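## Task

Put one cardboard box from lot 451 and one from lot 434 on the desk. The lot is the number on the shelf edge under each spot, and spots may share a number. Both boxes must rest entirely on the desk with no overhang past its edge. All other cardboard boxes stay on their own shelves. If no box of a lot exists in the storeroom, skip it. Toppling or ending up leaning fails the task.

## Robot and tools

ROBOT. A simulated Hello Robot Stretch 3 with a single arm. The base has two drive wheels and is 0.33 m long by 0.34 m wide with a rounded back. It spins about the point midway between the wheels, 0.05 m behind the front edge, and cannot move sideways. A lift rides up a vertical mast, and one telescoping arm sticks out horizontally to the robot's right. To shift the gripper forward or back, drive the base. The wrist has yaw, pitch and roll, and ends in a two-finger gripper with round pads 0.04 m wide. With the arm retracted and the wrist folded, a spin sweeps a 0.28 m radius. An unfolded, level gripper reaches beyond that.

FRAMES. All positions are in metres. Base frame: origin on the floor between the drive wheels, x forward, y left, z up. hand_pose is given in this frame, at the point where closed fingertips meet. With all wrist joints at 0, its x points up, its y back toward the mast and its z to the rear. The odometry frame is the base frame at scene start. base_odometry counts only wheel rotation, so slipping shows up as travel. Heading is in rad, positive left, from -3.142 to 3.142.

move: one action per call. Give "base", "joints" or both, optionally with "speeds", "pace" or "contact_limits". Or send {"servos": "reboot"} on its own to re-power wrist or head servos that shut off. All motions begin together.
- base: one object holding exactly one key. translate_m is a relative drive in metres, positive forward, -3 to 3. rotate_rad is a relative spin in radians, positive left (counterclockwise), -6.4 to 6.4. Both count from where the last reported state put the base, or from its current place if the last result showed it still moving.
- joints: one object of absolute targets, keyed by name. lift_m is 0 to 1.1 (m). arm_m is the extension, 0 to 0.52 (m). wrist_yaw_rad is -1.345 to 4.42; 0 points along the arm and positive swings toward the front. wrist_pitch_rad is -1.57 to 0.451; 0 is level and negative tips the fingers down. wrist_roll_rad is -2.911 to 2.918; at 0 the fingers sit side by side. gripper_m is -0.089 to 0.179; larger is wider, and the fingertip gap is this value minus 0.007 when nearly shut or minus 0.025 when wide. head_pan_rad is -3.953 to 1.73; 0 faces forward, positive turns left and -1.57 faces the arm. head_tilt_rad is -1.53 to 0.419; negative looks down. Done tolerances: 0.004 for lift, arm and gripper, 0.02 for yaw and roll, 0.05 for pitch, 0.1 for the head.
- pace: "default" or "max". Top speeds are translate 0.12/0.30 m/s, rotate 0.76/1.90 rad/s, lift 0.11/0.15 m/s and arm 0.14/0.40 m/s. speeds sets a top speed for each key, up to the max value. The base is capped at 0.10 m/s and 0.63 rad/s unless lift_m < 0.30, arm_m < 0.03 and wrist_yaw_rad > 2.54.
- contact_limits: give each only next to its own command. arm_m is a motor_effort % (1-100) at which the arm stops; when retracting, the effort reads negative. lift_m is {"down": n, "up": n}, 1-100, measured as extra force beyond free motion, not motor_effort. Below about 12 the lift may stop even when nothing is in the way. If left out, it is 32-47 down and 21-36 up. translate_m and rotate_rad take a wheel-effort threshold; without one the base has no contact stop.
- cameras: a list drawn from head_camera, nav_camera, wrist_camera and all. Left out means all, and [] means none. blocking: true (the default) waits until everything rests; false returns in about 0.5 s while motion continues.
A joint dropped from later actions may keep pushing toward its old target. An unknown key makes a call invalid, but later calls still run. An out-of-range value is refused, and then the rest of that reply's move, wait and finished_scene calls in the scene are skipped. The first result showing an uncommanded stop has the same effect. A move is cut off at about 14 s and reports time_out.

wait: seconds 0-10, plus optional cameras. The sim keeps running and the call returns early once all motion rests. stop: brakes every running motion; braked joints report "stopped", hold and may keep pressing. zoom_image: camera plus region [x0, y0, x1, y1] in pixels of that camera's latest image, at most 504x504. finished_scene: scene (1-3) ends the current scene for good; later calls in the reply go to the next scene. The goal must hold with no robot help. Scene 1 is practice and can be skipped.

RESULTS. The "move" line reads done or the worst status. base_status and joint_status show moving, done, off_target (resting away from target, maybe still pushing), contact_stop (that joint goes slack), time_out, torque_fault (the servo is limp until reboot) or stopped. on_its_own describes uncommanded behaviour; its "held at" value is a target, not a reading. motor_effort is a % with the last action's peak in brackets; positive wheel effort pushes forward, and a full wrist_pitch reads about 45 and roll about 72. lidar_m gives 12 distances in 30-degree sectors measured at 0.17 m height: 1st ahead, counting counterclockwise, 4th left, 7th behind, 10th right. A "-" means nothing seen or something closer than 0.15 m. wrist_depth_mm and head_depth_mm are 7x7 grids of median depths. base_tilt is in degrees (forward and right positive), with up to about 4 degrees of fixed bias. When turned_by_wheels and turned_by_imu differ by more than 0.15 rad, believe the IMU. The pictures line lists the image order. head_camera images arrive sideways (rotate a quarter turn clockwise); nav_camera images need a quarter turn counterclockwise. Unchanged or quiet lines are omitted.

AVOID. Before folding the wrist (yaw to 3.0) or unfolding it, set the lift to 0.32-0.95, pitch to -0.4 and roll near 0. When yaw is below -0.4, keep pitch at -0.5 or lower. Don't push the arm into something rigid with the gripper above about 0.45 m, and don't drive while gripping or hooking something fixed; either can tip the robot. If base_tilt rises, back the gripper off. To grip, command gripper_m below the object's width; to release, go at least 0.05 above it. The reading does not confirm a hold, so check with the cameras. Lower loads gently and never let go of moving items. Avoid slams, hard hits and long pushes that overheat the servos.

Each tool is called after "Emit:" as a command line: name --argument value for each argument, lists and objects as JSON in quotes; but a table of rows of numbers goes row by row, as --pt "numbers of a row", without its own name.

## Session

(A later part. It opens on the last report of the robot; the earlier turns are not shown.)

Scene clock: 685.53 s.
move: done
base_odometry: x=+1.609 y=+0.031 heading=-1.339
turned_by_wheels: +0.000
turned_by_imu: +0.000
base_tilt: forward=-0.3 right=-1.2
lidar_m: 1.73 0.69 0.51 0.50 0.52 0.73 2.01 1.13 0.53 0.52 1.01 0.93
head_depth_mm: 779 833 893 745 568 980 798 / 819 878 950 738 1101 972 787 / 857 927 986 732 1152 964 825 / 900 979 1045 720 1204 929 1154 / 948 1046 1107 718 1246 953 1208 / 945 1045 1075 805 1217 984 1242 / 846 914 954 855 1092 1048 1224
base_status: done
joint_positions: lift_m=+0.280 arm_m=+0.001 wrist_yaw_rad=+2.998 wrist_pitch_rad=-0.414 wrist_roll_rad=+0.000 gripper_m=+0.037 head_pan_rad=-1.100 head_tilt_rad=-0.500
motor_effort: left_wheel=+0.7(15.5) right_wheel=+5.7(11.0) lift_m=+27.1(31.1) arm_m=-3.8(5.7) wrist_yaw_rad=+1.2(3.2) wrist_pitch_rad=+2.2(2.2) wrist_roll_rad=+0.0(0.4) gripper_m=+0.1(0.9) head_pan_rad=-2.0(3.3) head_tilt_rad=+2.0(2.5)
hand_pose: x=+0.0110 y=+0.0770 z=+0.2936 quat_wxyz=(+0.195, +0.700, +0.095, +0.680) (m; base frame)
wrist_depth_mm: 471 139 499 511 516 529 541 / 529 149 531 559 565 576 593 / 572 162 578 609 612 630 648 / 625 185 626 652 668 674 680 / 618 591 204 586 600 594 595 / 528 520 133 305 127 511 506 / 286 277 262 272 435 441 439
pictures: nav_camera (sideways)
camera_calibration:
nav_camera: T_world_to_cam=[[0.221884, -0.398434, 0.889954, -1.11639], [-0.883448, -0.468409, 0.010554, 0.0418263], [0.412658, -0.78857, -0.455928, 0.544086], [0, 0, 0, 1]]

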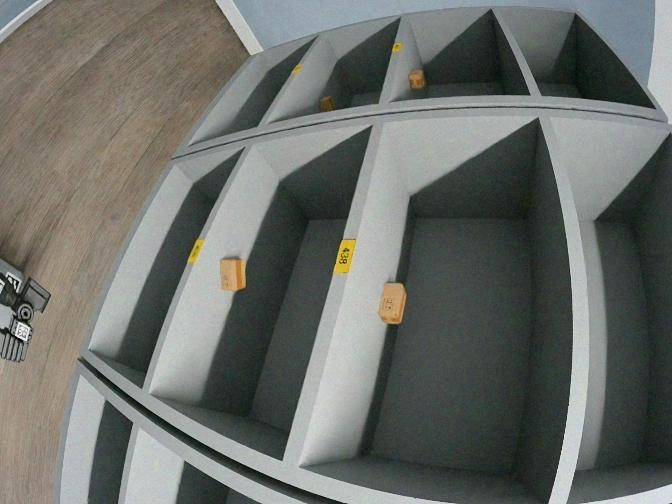

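Emit:
move --joints '{"head_pan_rad": -0.48, "head_tilt_rad": -0.4}' --cameras '["head_camera"]'

Emit:
move --joints '{"head_pan_rad": -2.3, "head_tilt_rad": -0.6}' --cameras '["head_camera"]'

Scene clock: 706.97 s.
move: done
turned_by_wheels: +0.000
turned_by_imu: +0.000
joint_status: all done
motor_effort: left_wheel=+1.2(1.2) right_wheel=+6.0(6.5) lift_m=+31.0(31.3) arm_m=-2.1(2.9) wrist_yaw_rad=+2.2(2.4) wrist_pitch_rad=+2.1(2.2) wrist_roll_rad=+0.1(0.3) gripper_m=+0.5(0.9) head_pan_rad=+0.7(5.2) head_tilt_rad=+4.5(6.5)
pictures: head_camera (sideways)
camera_calibration:
head_camera: T_world_to_cam=[[-0.325168, 0.11213, -0.938985, 1.23945], [0.480163, 0.875, -0.06179, 0.0771377], [0.814683, -0.470958, -0.338362, 0.390985], [0, 0, 0, 1]]

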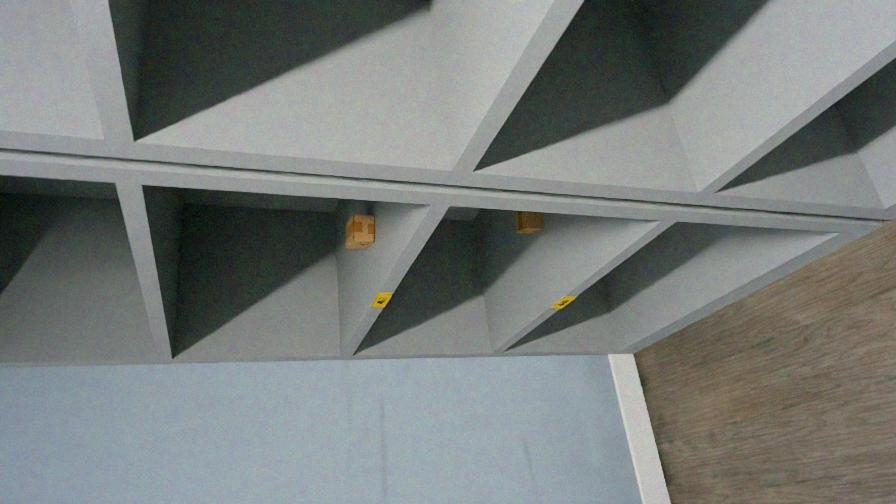

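Scene clock: 708.27 s.
move: done
base_odometry: x=+1.609 y=+0.031 heading=-1.339
turned_by_wheels: +0.000
turned_by_imu: +0.000
base_tilt: forward=-0.3 right=-1.3
lidar_m: 1.73 0.69 0.51 0.50 0.52 0.73 2.02 1.13 0.53 0.52 1.01 0.93
head_depth_mm: 944 1007 1092 1380 1815 1525 1262 / 1022 1100 1094 1294 1437 1510 1257 / 1122 1216 982 1394 1199 1418 1259 / 1087 1206 829 1416 1104 1375 1233 / 1000 1094 882 1300 1093 1291 1187 / 923 1004 872 681 1092 900 1164 / 856 926 859 633 1081 797 833
joint_positions: lift_m=+0.280 arm_m=+0.001 wrist_yaw_rad=+2.998 wrist_pitch_rad=-0.414 wrist_roll_rad=+0.000 gripper_m=+0.037 head_pan_rad=-2.338 head_tilt_rad=-0.599
joint_status: all done
motor_effort: left_wheel=+0.7(1.2) right_wheel=+5.8(6.5) lift_m=+30.5(31.7) arm_m=-1.9(2.4) wrist_yaw_rad=+1.9(3.3) wrist_pitch_rad=+2.1(2.2) wrist_roll_rad=-0.2(0.3) gripper_m=+0.4(0.7) head_pan_rad=+2.9(5.2) head_tilt_rad=-5.4(8.9)
hand_pose: x=+0.0110 y=+0.0770 z=+0.2936 quat_wxyz=(+0.195, +0.700, +0.095, +0.680) (m; base frame)
wrist_depth_mm: 473 139 498 510 520 527 534 / 525 149 540 552 559 569 584 / 580 163 577 606 625 634 648 / 618 185 631 663 672 673 684 / 619 591 203 590 602 597 595 / 528 519 133 304 127 516 509 / 288 277 262 275 432 439 439
pictures: head_camera (sideways)
camera_calibration:
head_camera: T_world_to_cam=[[0.327069, 0.406034, -0.853324, 1.12372], [0.702989, -0.707997, -0.0674358, 0.083112], [-0.631532, -0.577821, -0.517001, 0.632263], [0, 0, 0, 1]]

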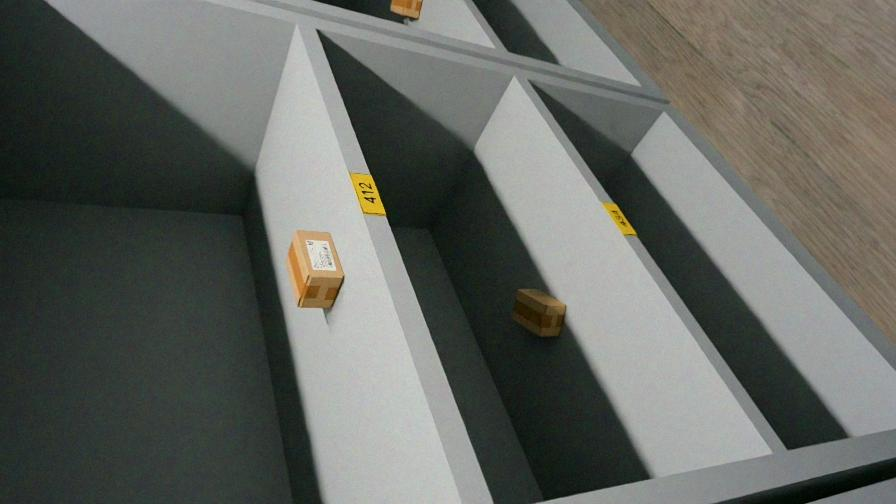

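Emit:
zoom_image --camera "head_camera" --region '[590, 190, 650, 250]'

Emit:
zoom_image --camera "head_camera" --region '[490, 270, 590, 350]'

Scaled by 8.400 from the camera's 896x504 image, which has a finer 1280x720 frame.

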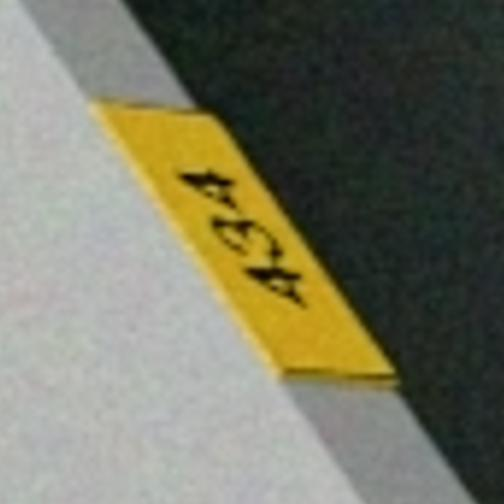

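Scaled by 5.040 from the camera's 896x504 image, which has a finer 1280x720 frame.

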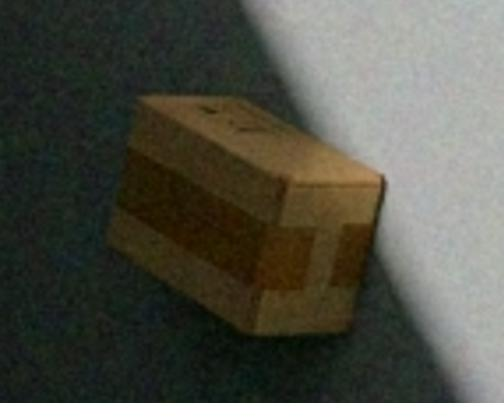

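Emit:
move --base '{"rotate_rad": -0.028}' --cameras '[]'

Emit:
move --base '{"translate_m": -0.75}' --joints '{"head_pan_rad": -1.57, "head_tilt_rad": -0.6}' --pace "max" --cameras '[]'

Emit:
move --joints '{"lift_m": 0.55, "wrist_pitch_rad": -0.4}' --pace "max" --cameras '["head_camera"]'

Emit:
move --joints '{"wrist_yaw_rad": 0.517, "gripper_m": 0.17}' --cameras '["wrist_camera"]'

Scene clock: 781.13 s.
move: done
turned_by_wheels: -0.028
turned_by_imu: -0.027
base_status: done
motor_effort: left_wheel=+8.0(9.6) right_wheel=-9.8(11.0) lift_m=+31.3(31.3) arm_m=-0.1(0.9) wrist_yaw_rad=+1.1(2.9) wrist_pitch_rad=+2.1(2.2) wrist_roll_rad=+0.0(0.3) gripper_m=+0.0(0.7) head_pan_rad=+3.7(4.0) head_tilt_rad=-4.4(5.3)
pictures: none

Scene clock: 784.97 s.
move: done
turned_by_wheels: +0.000
turned_by_imu: -0.001
base_status: done
joint_status: all done
motor_effort: left_wheel=+1.8(9.2) right_wheel=-8.4(18.1) lift_m=+23.4(30.9) arm_m=+2.1(2.8) wrist_yaw_rad=+1.8(2.8) wrist_pitch_rad=+2.1(2.3) wrist_roll_rad=+0.0(0.4) gripper_m=+0.3(0.9) head_pan_rad=-2.8(4.7) head_tilt_rad=-3.6(6.4)
pictures: none

Scene clock: 787.57 s.
move: done
turned_by_wheels: +0.000
turned_by_imu: +0.000
joint_status: all done
motor_effort: left_wheel=+1.7(2.2) right_wheel=-8.3(8.8) lift_m=+27.9(33.5) arm_m=+2.9(3.3) wrist_yaw_rad=+2.1(3.6) wrist_pitch_rad=+2.2(5.4) wrist_roll_rad=-0.3(0.3) gripper_m=+0.5(0.9) head_pan_rad=-2.8(3.6) head_tilt_rad=-2.3(3.8)
pictures: head_camera (sideways)
camera_calibration:
head_camera: T_world_to_cam=[[-0.046682, 0.52046, -0.852609, 1.12506], [0.997499, -0.0210522, -0.0674659, 0.0813545], [-0.0530626, -0.853626, -0.518176, 0.630264], [0, 0, 0, 1]]

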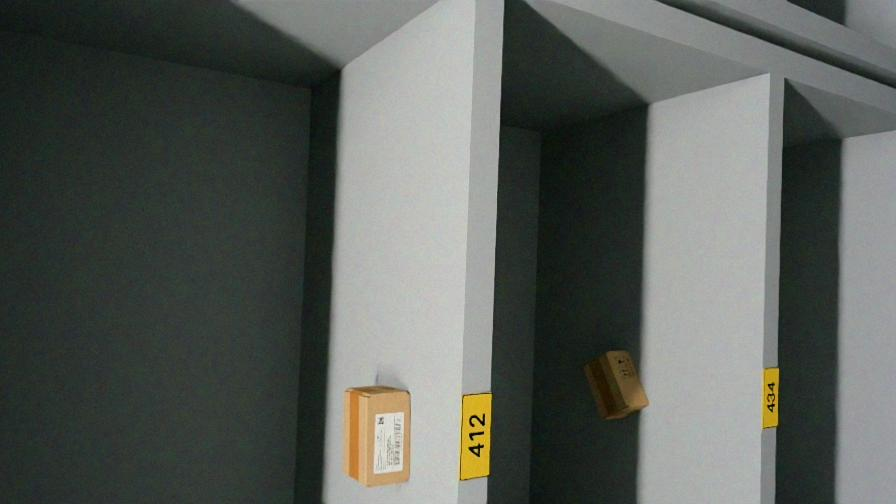

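Scene clock: 789.80 s.
move: done
base_odometry: x=+1.456 y=+0.765 heading=-1.366
turned_by_wheels: +0.000
turned_by_imu: +0.000
base_tilt: forward=-0.3 right=-1.1
lidar_m: 1.92 0.71 0.52 0.50 0.52 0.71 1.97 1.31 0.58 0.97 0.81 0.77
head_depth_mm: 763 750 732 610 706 766 908 / 789 869 914 632 1007 865 961 / 788 868 907 627 1106 881 1152 / 791 868 894 619 1098 879 1144 / 787 870 880 614 1094 871 1138 / 789 868 863 607 1084 869 1133 / 792 871 849 599 1079 862 1159
joint_positions: lift_m=+0.550 arm_m=+0.001 wrist_yaw_rad=+0.520 wrist_pitch_rad=-0.415 wrist_roll_rad=+0.000 gripper_m=+0.170 head_pan_rad=-1.570 head_tilt_rad=-0.600
joint_status: all done
motor_effort: left_wheel=+2.3(2.4) right_wheel=-8.6(9.0) lift_m=+23.6(27.7) arm_m=+4.3(4.5) wrist_yaw_rad=-2.5(7.9) wrist_pitch_rad=+2.3(2.4) wrist_roll_rad=+0.0(0.3) gripper_m=+0.7(83.0) head_pan_rad=-3.4(3.6) head_tilt_rad=-1.5(2.9)
hand_pose: x=+0.0903 y=-0.3407 z=+0.5634 quat_wxyz=(+0.706, +0.319, -0.631, +0.037) (m; base frame)
wrist_depth_mm: 548 535 668 732 648 619 557 / - 537 461 461 455 451 442 / - 639 697 375 333 330 327 / - 695 755 - 903 285 264 / - 147 - - - 807 269 / 123 142 782 772 756 704 119 / 117 738 739 676 649 632 109
pictures: wrist_camera
camera_calibration:
wrist_camera: T_world_to_cam=[[-0.848534, -0.528534, -0.0253246, -0.0825714], [-0.287958, 0.501395, -0.815894, 0.68906], [0.443926, -0.685022, -0.577646, 0.218191], [0, 0, 0, 1]]

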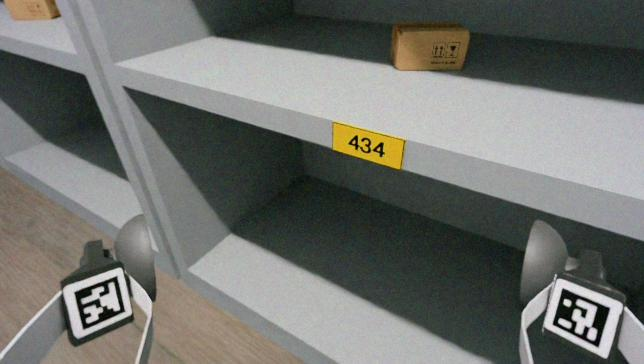

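Emit:
move --base '{"translate_m": 0.0155}' --joints '{"lift_m": 0.505, "wrist_pitch_rad": -0.15}' --cameras '[]'

Emit:
move --joints '{"arm_m": 0.265}' --contact_limits '{"arm_m": 28}' --cameras '["wrist_camera"]'

Scene clock: 803.67 s.
move: done
turned_by_wheels: +0.000
turned_by_imu: +0.000
base_status: done
joint_status: all done
motor_effort: left_wheel=+6.5(10.6) right_wheel=+2.2(7.0) lift_m=+23.6(26.0) arm_m=+5.6(6.1) wrist_yaw_rad=-2.6(4.4) wrist_pitch_rad=+3.7(5.6) wrist_roll_rad=+0.1(0.3) gripper_m=+0.3(0.9) head_pan_rad=-3.2(3.9) head_tilt_rad=+0.1(1.1)
pictures: none

Scene clock: 806.83 s.
move: done
base_odometry: x=+1.459 y=+0.750 heading=-1.366
turned_by_wheels: +0.000
turned_by_imu: +0.000
base_tilt: forward=-0.3 right=-1.3
lidar_m: 1.92 0.71 0.52 0.50 0.52 0.71 1.96 1.32 0.58 0.97 0.79 0.76
head_depth_mm: 770 794 773 611 746 777 886 / 790 870 919 631 1038 889 939 / 789 865 910 625 1107 884 595 / 789 866 898 619 1105 867 668 / 789 869 883 611 1088 871 1138 / 789 868 871 606 1082 868 1134 / 790 867 850 601 1080 866 1160
joint_positions: lift_m=+0.505 arm_m=+0.265 wrist_yaw_rad=+0.520 wrist_pitch_rad=-0.172 wrist_roll_rad=+0.000 gripper_m=+0.170 head_pan_rad=-1.570 head_tilt_rad=-0.600
joint_status: all done
motor_effort: left_wheel=+6.3(6.9) right_wheel=+2.9(3.2) lift_m=+26.7(27.1) arm_m=+13.1(15.2) wrist_yaw_rad=-2.4(4.4) wrist_pitch_rad=+3.6(3.7) wrist_roll_rad=-0.1(0.4) gripper_m=+0.8(1.1) head_pan_rad=-2.7(3.5) head_tilt_rad=+1.1(1.6)
contact_limits: arm_m 28 (drawing in: default 31, maximum 55; extending or still: default 40, maximum 69)
hand_pose: x=+0.1019 y=-0.6255 z=+0.5761 quat_wxyz=(+0.697, +0.240, -0.665, +0.122) (m; base frame)
wrist_depth_mm: 437 528 602 513 447 394 350 / 443 536 627 545 467 409 362 / 454 528 590 547 479 429 377 / 370 366 366 266 316 358 361 / 266 250 264 264 262 262 260 / 117 141 207 206 205 197 119 / 117 163 169 169 169 163 109
pictures: wrist_camera
camera_calibration:
wrist_camera: T_world_to_cam=[[-0.846086, -0.532815, -0.0157071, -0.231362], [-0.182074, 0.316568, -0.930932, 0.785472], [0.500987, -0.784788, -0.364856, -0.1656], [0, 0, 0, 1]]

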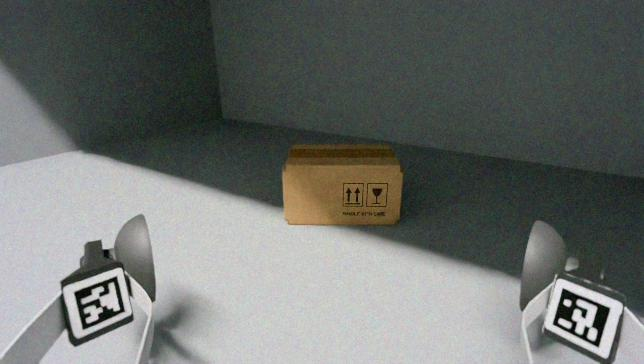

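Emit:
move --base '{"translate_m": 0.062}' --joints '{"arm_m": 0.38, "lift_m": 0.5}' --contact_limits '{"arm_m": 28}' --speeds '{"arm_m": 0.08, "translate_m": 0.045}' --cameras '["wrist_camera"]'

Scene clock: 822.47 s.
move: done
base_odometry: x=+1.472 y=+0.689 heading=-1.366
turned_by_wheels: +0.000
turned_by_imu: +0.000
base_tilt: forward=-0.3 right=-1.2
lidar_m: 1.92 0.71 0.52 0.50 0.51 0.71 1.97 1.37 0.62 0.97 0.72 0.73
head_depth_mm: 795 854 871 637 907 845 931 / 789 867 920 631 1113 892 1133 / 790 871 909 626 1106 713 585 / 790 865 893 617 1099 747 1145 / 792 869 880 613 1092 845 1141 / 791 867 867 606 1088 868 1162 / 793 866 853 600 1079 867 1154
base_status: done
joint_positions: lift_m=+0.500 arm_m=+0.380 wrist_yaw_rad=+0.520 wrist_pitch_rad=-0.172 wrist_roll_rad=+0.000 gripper_m=+0.170 head_pan_rad=-1.570 head_tilt_rad=-0.600
joint_status: all done
motor_effort: left_wheel=+6.8(10.8) right_wheel=+4.3(8.1) lift_m=+23.7(29.2) arm_m=+13.6(15.0) wrist_yaw_rad=-2.5(4.8) wrist_pitch_rad=+3.6(3.7) wrist_roll_rad=-0.2(0.3) gripper_m=+0.9(1.0) head_pan_rad=-3.0(3.5) head_tilt_rad=+3.5(3.6)
contact_limits: arm_m 28 (drawing in: default 31, maximum 55; extending or still: default 40, maximum 69)
hand_pose: x=+0.1019 y=-0.7405 z=+0.5712 quat_wxyz=(+0.697, +0.240, -0.665, +0.122) (m; base frame)
wrist_depth_mm: 385 461 463 388 336 294 262 / 393 473 489 407 353 307 273 / 405 472 511 429 368 319 283 / 358 355 352 350 348 324 293 / 256 255 240 153 161 252 251 / 117 141 138 136 136 189 120 / 117 157 152 146 145 162 109
pictures: wrist_camera
camera_calibration:
wrist_camera: T_world_to_cam=[[-0.846103, -0.532787, -0.0157039, -0.292701], [-0.182026, 0.316509, -0.930961, 0.817212], [0.500975, -0.784831, -0.364781, -0.257744], [0, 0, 0, 1]]

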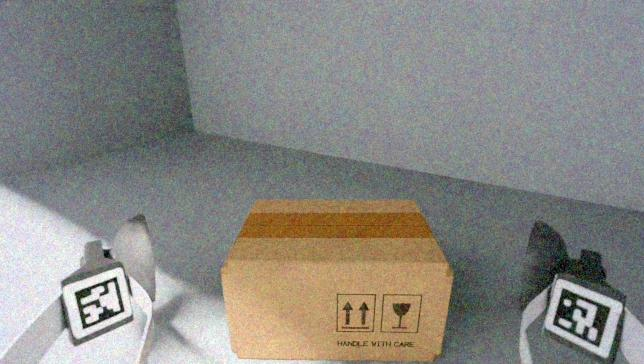

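Emit:
move --joints '{"gripper_m": 0.05}' --cameras '[]'

Emit:
move --joints '{"lift_m": 0.53}' --speeds '{"lift_m": 0.04}' --cameras '["wrist_camera"]'

Scene clock: 828.80 s.
move: done
turned_by_wheels: +0.000
turned_by_imu: +0.000
joint_status: all done
motor_effort: left_wheel=+6.4(6.9) right_wheel=+4.4(5.3) lift_m=+23.9(24.8) arm_m=+12.3(13.7) wrist_yaw_rad=-3.0(4.5) wrist_pitch_rad=+3.3(3.7) wrist_roll_rad=-0.1(0.3) gripper_m=-16.3(88.3) head_pan_rad=-2.6(3.3) head_tilt_rad=+3.3(4.2)
contact_limits: arm_m 28 (drawing in: default 31, maximum 55; extending or still: default 40, maximum 69)
pictures: none

Scene clock: 830.03 s.
move: done
base_odometry: x=+1.472 y=+0.689 heading=-1.366
turned_by_wheels: +0.000
turned_by_imu: +0.000
base_tilt: forward=-0.2 right=-1.2
lidar_m: 1.92 0.71 0.52 0.50 0.52 0.71 1.97 1.37 0.62 0.97 0.72 0.73
head_depth_mm: 789 856 867 612 903 848 925 / 789 870 922 632 1112 893 1069 / 790 869 912 627 1112 679 574 / 789 866 895 620 1095 737 1149 / 790 865 880 613 1095 850 1144 / 790 866 871 606 1085 866 1161 / 790 865 857 602 1073 867 1154
joint_positions: lift_m=+0.530 arm_m=+0.380 wrist_yaw_rad=+0.519 wrist_pitch_rad=-0.174 wrist_roll_rad=+0.000 gripper_m=+0.051 head_pan_rad=-1.570 head_tilt_rad=-0.600
joint_status: all done
motor_effort: left_wheel=+6.3(6.8) right_wheel=+4.7(5.3) lift_m=+31.9(34.5) arm_m=+12.8(13.5) wrist_yaw_rad=-2.6(2.8) wrist_pitch_rad=+4.0(4.0) wrist_roll_rad=+0.2(0.4) gripper_m=-16.0(16.6) head_pan_rad=-2.9(3.3) head_tilt_rad=+3.6(4.1)
contact_limits: arm_m 28 (drawing in: default 31, maximum 55; extending or still: default 40, maximum 69)
hand_pose: x=+0.1017 y=-0.7406 z=+0.6007 quat_wxyz=(+0.697, +0.240, -0.665, +0.121) (m; base frame)
wrist_depth_mm: 384 460 459 386 336 295 264 / 396 474 492 407 353 306 272 / 402 493 525 429 369 322 283 / 403 435 432 428 379 335 296 / 313 316 155 155 152 311 294 / 246 226 135 138 135 127 242 / 210 124 147 146 145 120 200
pictures: wrist_camera
camera_calibration:
wrist_camera: T_world_to_cam=[[-0.846619, -0.531965, -0.0157816, -0.291757], [-0.182583, 0.318179, -0.930282, 0.845551], [0.499899, -0.784714, -0.366504, -0.245609], [0, 0, 0, 1]]

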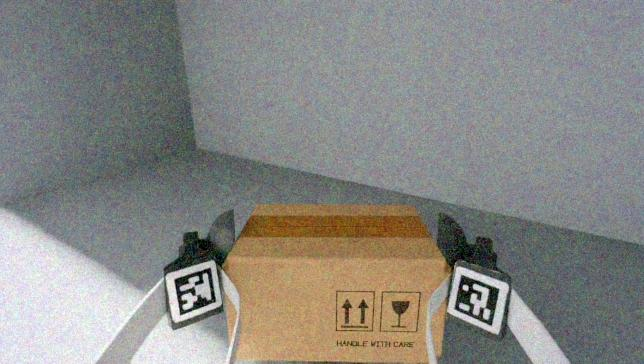

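Emit:
move --joints '{"lift_m": 0.59}' --cameras '[]'

Emit:
move --joints '{"arm_m": 0.0}' --cameras '["wrist_camera"]'

Emit:
move --base '{"translate_m": -1.0}' --joints '{"wrist_yaw_rad": 1.57}' --speeds '{"wrist_yaw_rad": 0.6}' --cameras '["wrist_camera"]'

Scene clock: 850.93 s.
move: done
turned_by_wheels: +0.000
turned_by_imu: +0.000
joint_status: all done
motor_effort: left_wheel=+6.7(6.9) right_wheel=+4.2(5.2) lift_m=+29.9(33.8) arm_m=+12.5(13.1) wrist_yaw_rad=-1.5(3.4) wrist_pitch_rad=+4.2(4.3) wrist_roll_rad=+0.0(0.3) gripper_m=-15.7(16.5) head_pan_rad=-2.2(3.2) head_tilt_rad=+3.7(4.0)
contact_limits: arm_m 28 (drawing in: default 31, maximum 55; extending or still: default 40, maximum 69)
pictures: none

Scene clock: 854.93 s.
move: done
turned_by_wheels: +0.000
turned_by_imu: +0.000
joint_status: all done
motor_effort: left_wheel=+6.6(6.9) right_wheel=+3.7(5.4) lift_m=+26.0(29.4) arm_m=-13.2(14.3) wrist_yaw_rad=-2.7(3.9) wrist_pitch_rad=+4.1(4.3) wrist_roll_rad=-0.2(0.3) gripper_m=-16.3(16.6) head_pan_rad=-2.4(3.0) head_tilt_rad=+2.7(3.8)
pictures: wrist_camera
camera_calibration:
wrist_camera: T_world_to_cam=[[-0.846629, -0.531947, -0.0158324, -0.088932], [-0.183142, 0.319157, -0.929838, 0.78045], [0.499678, -0.784328, -0.367629, 0.0749893], [0, 0, 0, 1]]

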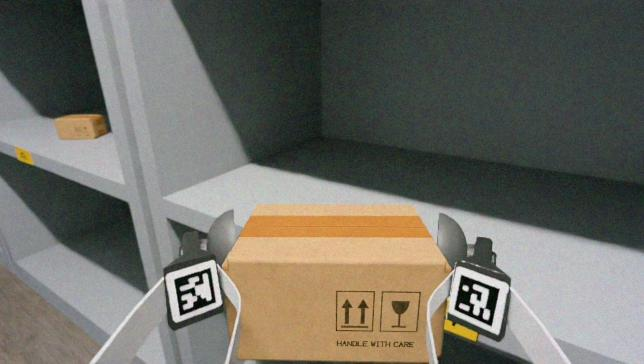

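Scene clock: 866.07 s.
move: done
base_odometry: x=+1.268 y=+1.668 heading=-1.365
turned_by_wheels: +0.000
turned_by_imu: -0.001
base_tilt: forward=-0.3 right=-1.3
lidar_m: 1.93 0.71 0.52 0.50 0.52 0.71 1.34 1.38 0.58 0.97 0.79 0.76
head_depth_mm: 770 801 780 607 753 786 1214 / 789 864 920 632 1041 888 1021 / 788 862 910 627 1107 883 1157 / 789 867 897 620 1098 882 1151 / 790 870 879 614 1091 874 1142 / 789 866 807 609 1084 864 1136 / 786 865 857 600 1079 866 1129
base_status: done
joint_positions: lift_m=+0.590 arm_m=+0.001 wrist_yaw_rad=+1.567 wrist_pitch_rad=-0.175 wrist_roll_rad=+0.000 gripper_m=+0.051 head_pan_rad=-1.570 head_tilt_rad=-0.600
joint_status: all done
motor_effort: left_wheel=-1.1(9.8) right_wheel=-11.1(14.3) lift_m=+30.7(32.7) arm_m=-11.1(13.4) wrist_yaw_rad=+2.1(6.0) wrist_pitch_rad=+4.3(4.3) wrist_roll_rad=-0.1(0.3) gripper_m=-15.7(16.8) head_pan_rad=-2.2(3.2) head_tilt_rad=+1.8(3.6)
hand_pose: x=+0.2268 y=-0.1466 z=+0.6604 quat_wxyz=(+0.543, +0.541, -0.455, +0.453) (m; base frame)
wrist_depth_mm: 838 - - - - - 499 / 832 - - - - - 500 / 835 - - - - - 501 / 818 - - - - - 512 / 839 - 156 155 154 - 482 / 801 124 135 138 135 125 - / 764 924 146 145 145 120 -
pictures: wrist_camera
camera_calibration:
wrist_camera: T_world_to_cam=[[0.0382208, -0.999144, -0.0158325, -0.138], [-0.367969, 0.000658118, -0.929838, 0.730148], [0.929052, 0.041365, -0.367629, 0.204335], [0, 0, 0, 1]]

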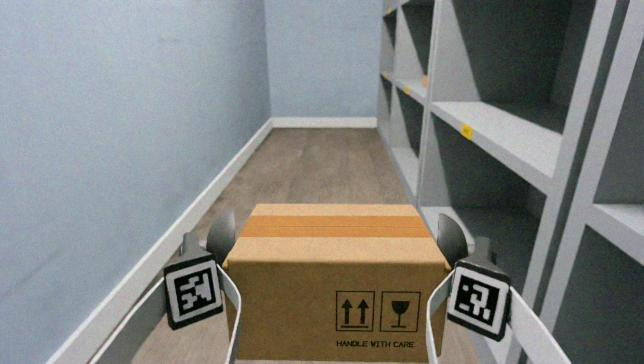

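Emit:
move --base '{"translate_m": -0.84}' --cameras '[]'

Emit:
move --base '{"rotate_rad": -1.5708}' --cameras '["wrist_camera"]'

Scene clock: 884.30 s.
move: done
turned_by_wheels: +0.000
turned_by_imu: +0.000
base_status: done
motor_effort: left_wheel=-4.8(10.2) right_wheel=-6.4(14.2) lift_m=+29.1(31.2) arm_m=-8.9(11.4) wrist_yaw_rad=+1.4(3.6) wrist_pitch_rad=+4.1(4.3) wrist_roll_rad=+0.0(0.3) gripper_m=-16.2(16.6) head_pan_rad=-2.0(2.9) head_tilt_rad=+1.4(2.3)
pictures: none

Scene clock: 887.90 s.
move: done
base_odometry: x=+1.097 y=+2.491 heading=-2.936
turned_by_wheels: -1.570
turned_by_imu: -1.545
base_tilt: forward=-0.4 right=-1.3
lidar_m: 2.08 0.73 0.73 1.85 0.70 0.52 0.50 0.52 0.52 0.50 0.52 0.73
head_depth_mm: 391 430 477 538 613 718 855 / 392 431 478 536 614 718 859 / 393 431 479 540 616 719 861 / 392 432 479 538 617 723 867 / 394 431 479 540 620 723 865 / 394 433 480 542 619 725 868 / 394 433 481 541 622 726 869
base_status: done
joint_positions: lift_m=+0.590 arm_m=+0.001 wrist_yaw_rad=+1.567 wrist_pitch_rad=-0.175 wrist_roll_rad=+0.000 gripper_m=+0.051 head_pan_rad=-1.570 head_tilt_rad=-0.600
motor_effort: left_wheel=+7.9(12.0) right_wheel=-10.5(14.3) lift_m=+28.7(29.6) arm_m=-12.6(13.2) wrist_yaw_rad=+1.3(3.3) wrist_pitch_rad=+4.1(4.3) wrist_roll_rad=+0.2(0.3) gripper_m=-16.2(16.5) head_pan_rad=-2.2(2.6) head_tilt_rad=+0.5(1.5)
hand_pose: x=+0.2268 y=-0.1465 z=+0.6604 quat_wxyz=(+0.543, +0.541, -0.455, +0.453) (m; base frame)
wrist_depth_mm: - - - - - - 459 / - - - - - - 477 / - - - - - - 482 / - - - - - - 473 / - - 156 156 154 - 473 / - 124 135 138 135 123 470 / - 921 146 145 144 120 448
pictures: wrist_camera
camera_calibration:
wrist_camera: T_world_to_cam=[[0.0384737, -0.999134, -0.0158325, -0.137993], [-0.36797, 0.000564947, -0.929838, 0.730134], [0.929042, 0.0416002, -0.367629, 0.204369], [0, 0, 0, 1]]

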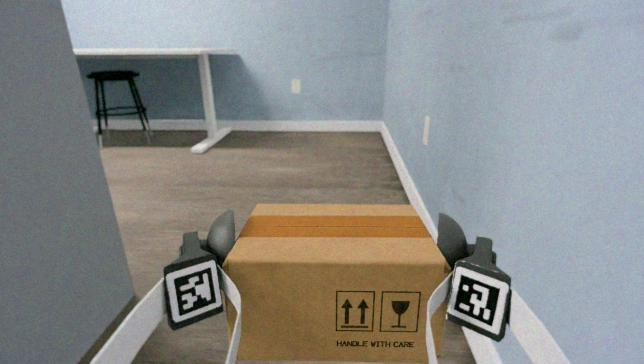

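Emit:
move --base '{"translate_m": 1.25}' --joints '{"lift_m": 0.82}' --cameras '[]'

Emit:
move --base '{"translate_m": 0.6}' --joints '{"head_pan_rad": -0.8, "head_tilt_rad": -0.5}' --cameras '[]'

Emit:
move --base '{"rotate_rad": 1.5708}' --cameras '["head_camera", "nav_camera"]'

Scene clock: 907.77 s.
move: done
turned_by_wheels: +0.000
turned_by_imu: +0.000
base_status: done
joint_status: all done
motor_effort: left_wheel=+3.0(12.4) right_wheel=+6.5(10.7) lift_m=+31.1(34.0) arm_m=-10.7(12.9) wrist_yaw_rad=+1.6(3.8) wrist_pitch_rad=+4.3(4.3) wrist_roll_rad=-0.3(0.4) gripper_m=-15.7(16.6) head_pan_rad=-1.6(2.7) head_tilt_rad=-0.6(1.6)
pictures: none

Scene clock: 914.87 s.
move: done
turned_by_wheels: +0.000
turned_by_imu: +0.000
base_status: done
joint_status: all done
motor_effort: left_wheel=+3.0(11.8) right_wheel=+7.1(11.8) lift_m=+30.7(31.8) arm_m=-9.3(10.9) wrist_yaw_rad=+1.2(3.6) wrist_pitch_rad=+4.2(4.3) wrist_roll_rad=+0.0(0.3) gripper_m=-16.3(16.6) head_pan_rad=-2.9(4.7) head_tilt_rad=+4.3(6.9)
pictures: none

Scene clock: 918.47 s.
move: done
base_odometry: x=-0.714 y=+2.112 heading=-1.366
turned_by_wheels: +1.570
turned_by_imu: +1.545
base_tilt: forward=-0.2 right=-1.3
lidar_m: 3.36 1.24 1.00 2.06 0.76 0.55 0.53 0.55 0.76 1.42 1.31 2.02
head_depth_mm: 1297 1369 1459 1544 1665 1655 1345 / 1405 1489 1583 1691 1835 1664 1345 / 1521 1633 1750 1698 1981 1642 1335 / 1666 1804 1915 1450 1695 1635 1336 / 1860 2017 2122 1344 2086 1577 417 / 2066 2245 2296 1419 2013 1620 1310 / 2341 2585 2276 1993 2030 1605 1311
base_status: done
joint_positions: lift_m=+0.820 arm_m=+0.001 wrist_yaw_rad=+1.567 wrist_pitch_rad=-0.175 wrist_roll_rad=+0.000 gripper_m=+0.051 head_pan_rad=-0.800 head_tilt_rad=-0.500
motor_effort: left_wheel=-8.4(12.0) right_wheel=+9.9(13.0) lift_m=+31.0(31.6) arm_m=-12.4(13.2) wrist_yaw_rad=+3.4(3.4) wrist_pitch_rad=+4.2(4.3) wrist_roll_rad=+0.0(0.3) gripper_m=-15.8(16.6) head_pan_rad=-2.9(3.8) head_tilt_rad=+3.7(4.8)
hand_pose: x=+0.2267 y=-0.1465 z=+0.8903 quat_wxyz=(+0.543, +0.541, -0.455, +0.453) (m; base frame)
wrist_depth_mm: - - - - - - - / - - - - - - - / - - - - - - - / - - - - - - - / - - 156 155 154 - - / - 124 135 138 135 126 - / - - 146 146 144 120 -
pictures: head_camera (sideways), nav_camera (sideways)
camera_calibration:
head_camera: T_world_to_cam=[[-0.334269, 0.277796, -0.900607, 1.18942], [0.735453, 0.674458, -0.0649312, 0.0796618], [0.589384, -0.684059, -0.429756, 0.511294], [0, 0, 0, 1]]
nav_camera: T_world_to_cam=[[0.329815, -0.315183, 0.889877, -1.11695], [-0.705583, -0.708549, 0.0105512, 0.040745], [0.627196, -0.631362, -0.456078, 0.542972], [0, 0, 0, 1]]

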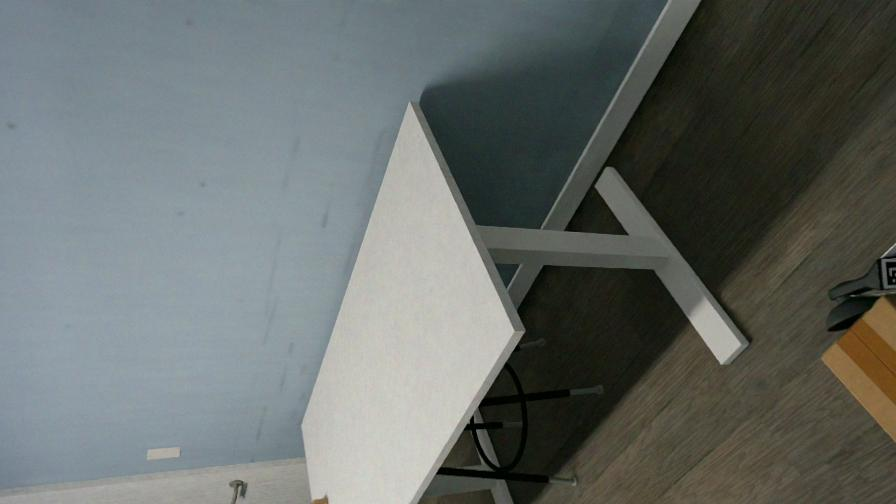

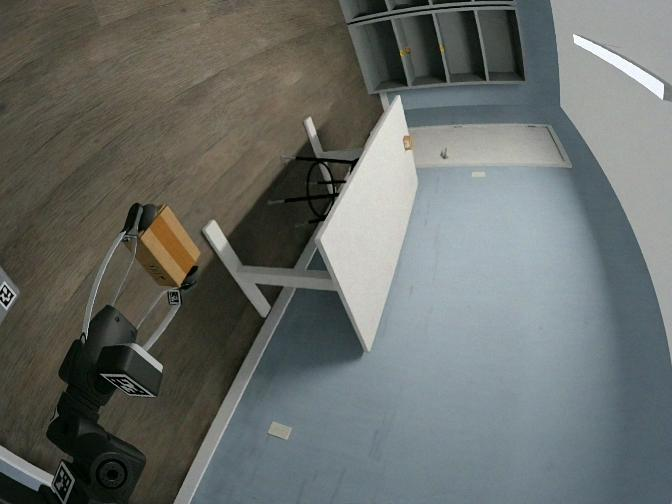

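Emit:
move --base '{"translate_m": 0.99}' --joints '{"wrist_yaw_rad": 0.0, "head_pan_rad": -1.57}' --speeds '{"wrist_yaw_rad": 0.5}' --cameras '[]'

Emit:
move --joints '{"arm_m": 0.39}' --cameras '[]'

Emit:
move --joints '{"lift_m": 0.7}' --cameras '["head_camera", "wrist_camera"]'

Scene clock: 944.77 s.
move: done
turned_by_wheels: +0.000
turned_by_imu: +0.000
base_status: done
joint_status: all done
motor_effort: left_wheel=+0.7(8.9) right_wheel=+10.1(14.8) lift_m=+30.4(31.4) arm_m=-7.0(11.9) wrist_yaw_rad=-3.0(6.8) wrist_pitch_rad=+4.3(4.3) wrist_roll_rad=-0.2(0.4) gripper_m=-15.8(16.5) head_pan_rad=+3.4(5.0) head_tilt_rad=+2.0(3.7)
pictures: none

Scene clock: 948.83 s.
move: done
turned_by_wheels: +0.000
turned_by_imu: +0.000
joint_status: all done
motor_effort: left_wheel=+0.7(1.5) right_wheel=+9.6(10.6) lift_m=+29.4(30.8) arm_m=+13.4(15.2) wrist_yaw_rad=-3.3(4.7) wrist_pitch_rad=+4.3(4.3) wrist_roll_rad=-0.1(0.3) gripper_m=-15.7(16.5) head_pan_rad=+3.5(4.0) head_tilt_rad=+1.2(2.0)
pictures: none

Scene clock: 950.77 s.
move: done
base_odometry: x=-0.512 y=+1.143 heading=-1.366
turned_by_wheels: +0.000
turned_by_imu: +0.000
base_tilt: forward=-0.4 right=-1.2
lidar_m: 2.77 1.23 0.90 0.87 0.90 1.58 1.52 1.58 1.47 0.97 0.99 1.50
head_depth_mm: 1184 1295 1392 1533 1717 1660 1346 / 1186 1289 1401 1543 1651 814 391 / 1187 1296 1395 1378 631 600 1303 / 1189 1289 1391 1354 698 1308 1287 / 1188 1285 1396 1350 931 1529 1327 / 1188 1284 1403 1337 934 1505 1319 / 1189 1283 1404 1304 922 1468 1304
joint_positions: lift_m=+0.700 arm_m=+0.390 wrist_yaw_rad=+0.003 wrist_pitch_rad=-0.175 wrist_roll_rad=+0.000 gripper_m=+0.051 head_pan_rad=-1.570 head_tilt_rad=-0.500
joint_status: all done
motor_effort: left_wheel=+0.6(1.6) right_wheel=+9.5(10.4) lift_m=+23.5(29.0) arm_m=+13.2(13.6) wrist_yaw_rad=-3.3(4.4) wrist_pitch_rad=+4.3(4.3) wrist_roll_rad=-0.2(0.3) gripper_m=-15.9(16.6) head_pan_rad=+3.5(3.9) head_tilt_rad=+1.0(1.7)
hand_pose: x=-0.0208 y=-0.7831 z=+0.7703 quat_wxyz=(+0.705, +0.063, -0.704, -0.061) (m; base frame)
wrist_depth_mm: - - - - - - - / - - - - - - - / - - - - - - - / - - - - - - - / 265 265 154 156 149 261 261 / 220 210 135 138 135 126 216 / 186 124 147 145 144 120 178
pictures: head_camera (sideways), wrist_camera
camera_calibration:
head_camera: T_world_to_cam=[[-0.0466514, 0.432123, -0.900607, 1.18767], [0.997507, -0.0276367, -0.0649312, 0.0780633], [-0.0529481, -0.901391, -0.429756, 0.515213], [0, 0, 0, 1]]
wrist_camera: T_world_to_cam=[[-0.998866, -0.0448954, -0.0158552, -0.0370296], [-0.00180503, 0.368469, -0.929638, 1.03711], [0.0475786, -0.928555, -0.368132, -0.276406], [0, 0, 0, 1]]

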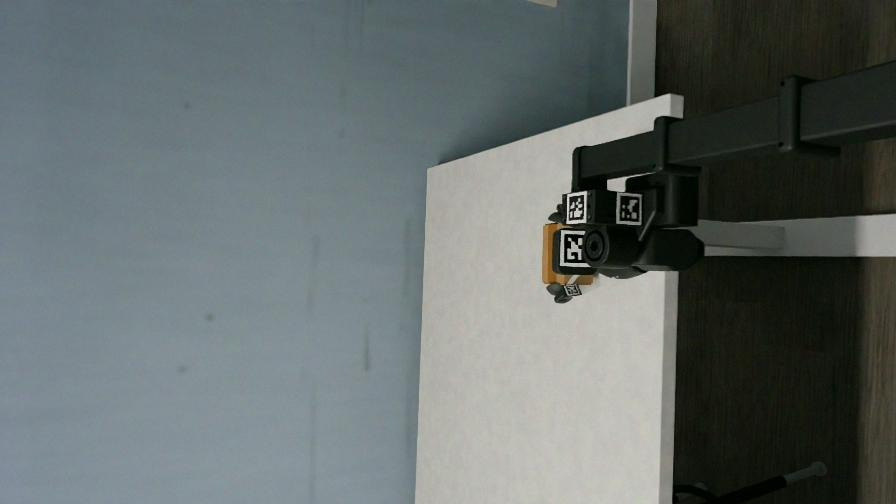

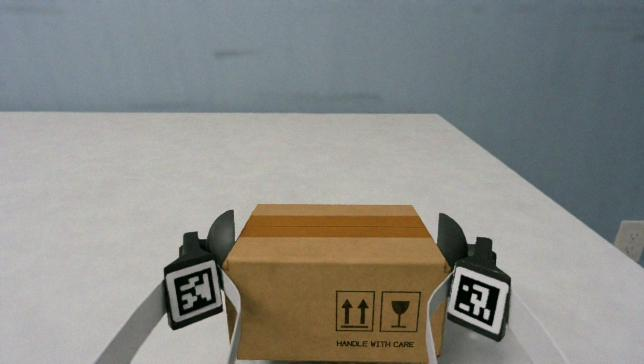

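Emit:
move --joints '{"lift_m": 0.67}' --speeds '{"lift_m": 0.02}' --contact_limits '{"lift_m": {"down": 12}}' --cameras '["wrist_camera"]'

Scene clock: 957.73 s.
move: done
base_odometry: x=-0.512 y=+1.143 heading=-1.366
turned_by_wheels: +0.000
turned_by_imu: +0.000
base_tilt: forward=-0.3 right=-1.4
lidar_m: 2.78 1.23 0.91 0.87 0.90 1.58 1.52 1.58 1.48 0.97 0.99 1.50
head_depth_mm: 1195 1290 1409 1551 1723 1671 1346 / 1188 1286 1404 1542 1662 1499 425 / 1190 1288 1400 1377 954 610 1304 / 1187 1282 1406 1361 879 783 1292 / 1184 1282 1406 1339 938 1530 1323 / 1184 1279 1405 1332 929 1510 1317 / 1192 1282 1400 1308 923 1462 1310
joint_positions: lift_m=+0.670 arm_m=+0.390 wrist_yaw_rad=+0.003 wrist_pitch_rad=-0.113 wrist_roll_rad=+0.000 gripper_m=+0.051 head_pan_rad=-1.570 head_tilt_rad=-0.500
joint_status: all done
motor_effort: left_wheel=+0.8(1.4) right_wheel=+9.2(10.5) lift_m=+19.8(25.7) arm_m=+12.3(12.9) wrist_yaw_rad=-2.4(4.1) wrist_pitch_rad=-7.3(7.7) wrist_roll_rad=-0.1(0.3) gripper_m=-15.9(16.4) head_pan_rad=+3.1(3.6) head_tilt_rad=+0.4(1.1)
contact_limits: lift_m down 12 (down: maximum 72; up: maximum 65)
hand_pose: x=-0.0208 y=-0.7869 z=+0.7559 quat_wxyz=(+0.706, +0.041, -0.706, -0.039) (m; base frame)
wrist_depth_mm: - - - - - - - / - - - - - - - / - - - - - - - / - - - - - - - / 251 251 153 153 150 266 249 / 202 184 134 138 136 126 201 / 170 150 148 146 146 122 167
pictures: wrist_camera
camera_calibration:
wrist_camera: T_world_to_cam=[[-0.998865, -0.0457567, -0.013193, -0.0401191], [-0.00161899, 0.309513, -0.950894, 0.99487], [0.0475931, -0.949794, -0.309236, -0.346445], [0, 0, 0, 1]]

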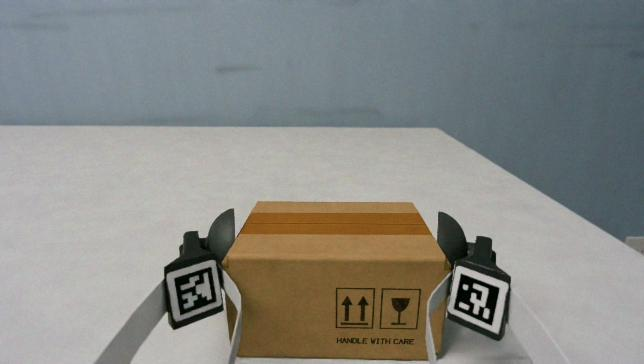

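Emit:
move --joints '{"gripper_m": 0.17}' --cameras '[]'

Emit:
move --joints '{"arm_m": 0.05, "head_pan_rad": -1.0, "head_tilt_rad": -0.35}' --cameras '["head_camera", "nav_camera", "wrist_camera"]'

Scene clock: 963.87 s.
move: done
turned_by_wheels: +0.000
turned_by_imu: +0.000
joint_status: all done
motor_effort: left_wheel=+1.0(1.3) right_wheel=+9.6(10.4) lift_m=+25.8(26.3) arm_m=+11.2(12.2) wrist_yaw_rad=-2.8(3.9) wrist_pitch_rad=+2.1(7.4) wrist_roll_rad=+0.1(0.4) gripper_m=+0.6(84.1) head_pan_rad=+3.1(3.4) head_tilt_rad=-0.7(1.5)
contact_limits: lift_m down 12 (down: maximum 72; up: maximum 65)
pictures: none

Scene clock: 967.57 s.
move: done
base_odometry: x=-0.512 y=+1.143 heading=-1.366
turned_by_wheels: +0.000
turned_by_imu: +0.000
base_tilt: forward=-0.3 right=-1.2
lidar_m: 2.77 1.23 0.91 0.87 0.91 1.57 1.52 1.58 1.47 0.97 0.99 1.50
head_depth_mm: 1220 1270 1332 1387 1247 873 750 / 1293 1362 1411 1491 1226 869 1429 / 1370 1436 1519 1574 1217 870 1451 / 1458 1544 1623 1698 1205 937 1449 / 1561 1645 1748 1802 1198 1222 1442 / 1672 1779 1896 1937 1186 1753 1482 / 1771 1907 2040 2119 1243 1823 1473
joint_positions: lift_m=+0.670 arm_m=+0.050 wrist_yaw_rad=+0.003 wrist_pitch_rad=-0.165 wrist_roll_rad=+0.000 gripper_m=+0.170 head_pan_rad=-1.000 head_tilt_rad=-0.350
joint_status: all done
motor_effort: left_wheel=+1.0(1.3) right_wheel=+9.7(10.4) lift_m=+25.7(26.2) arm_m=-12.3(14.8) wrist_yaw_rad=-2.1(4.2) wrist_pitch_rad=+2.3(2.4) wrist_roll_rad=+0.1(0.3) gripper_m=+0.2(1.1) head_pan_rad=-2.8(5.3) head_tilt_rad=+4.7(7.4)
contact_limits: lift_m down 12 (down: maximum 72; up: maximum 65)
hand_pose: x=-0.0209 y=-0.4438 z=+0.7429 quat_wxyz=(+0.705, +0.059, -0.704, -0.058) (m; base frame)
wrist_depth_mm: - - - - - - - / - - - - - - - / - - - 463 - - - / 729 - - - - - - / - - - - - - - / 118 142 - - - 135 120 / 117 - - - - - 109
pictures: head_camera (sideways), nav_camera (sideways), wrist_camera
camera_calibration:
head_camera: T_world_to_cam=[[-0.197246, 0.221327, -0.955044, 1.25964], [0.859619, 0.507407, -0.059949, 0.0724302], [0.471327, -0.832798, -0.29034, 0.330581], [0, 0, 0, 1]]
nav_camera: T_world_to_cam=[[0.186192, -0.258213, 0.947976, -1.19189], [-0.832984, -0.553146, 0.0129382, 0.0384123], [0.521029, -0.792057, -0.318079, 0.364035], [0, 0, 0, 1]]
wrist_camera: T_world_to_cam=[[-0.998884, -0.0446533, -0.0154085, -0.022555], [-0.00162955, 0.358575, -0.933499, 0.885138], [0.0472089, -0.932432, -0.358248, 0.0195048], [0, 0, 0, 1]]

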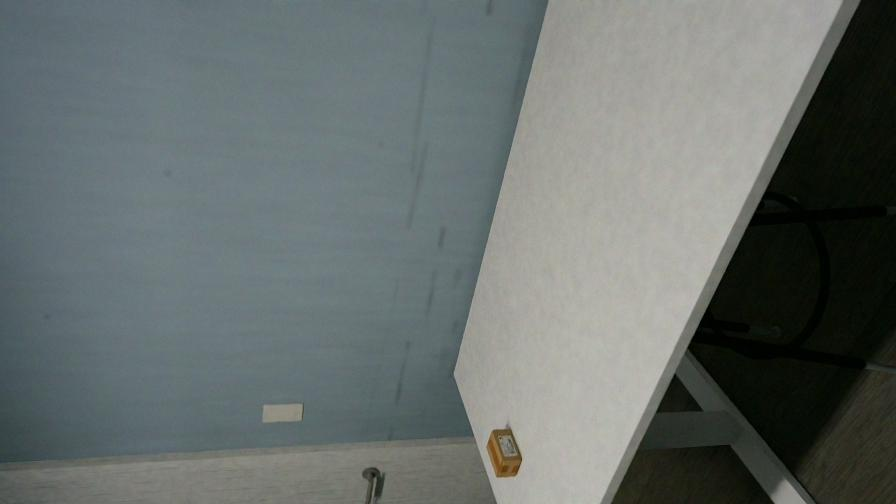

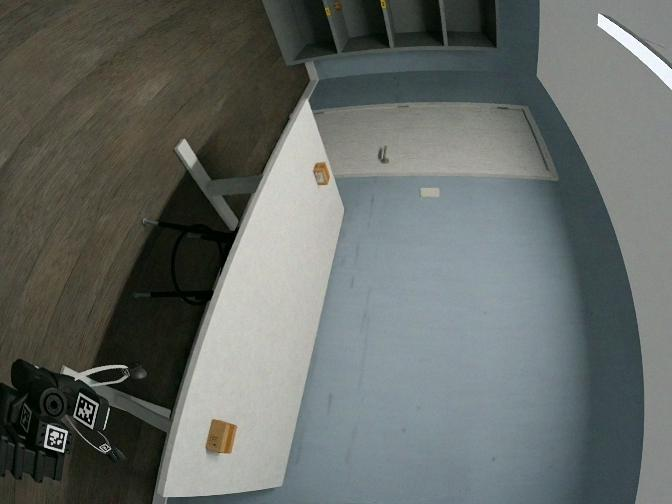

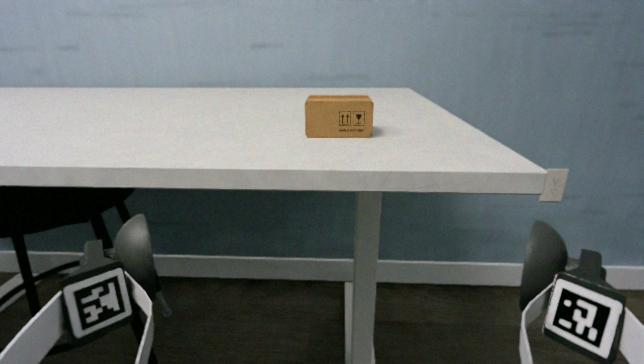

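Emit:
finished_scene --scene 2

The scene is finished: the task was done.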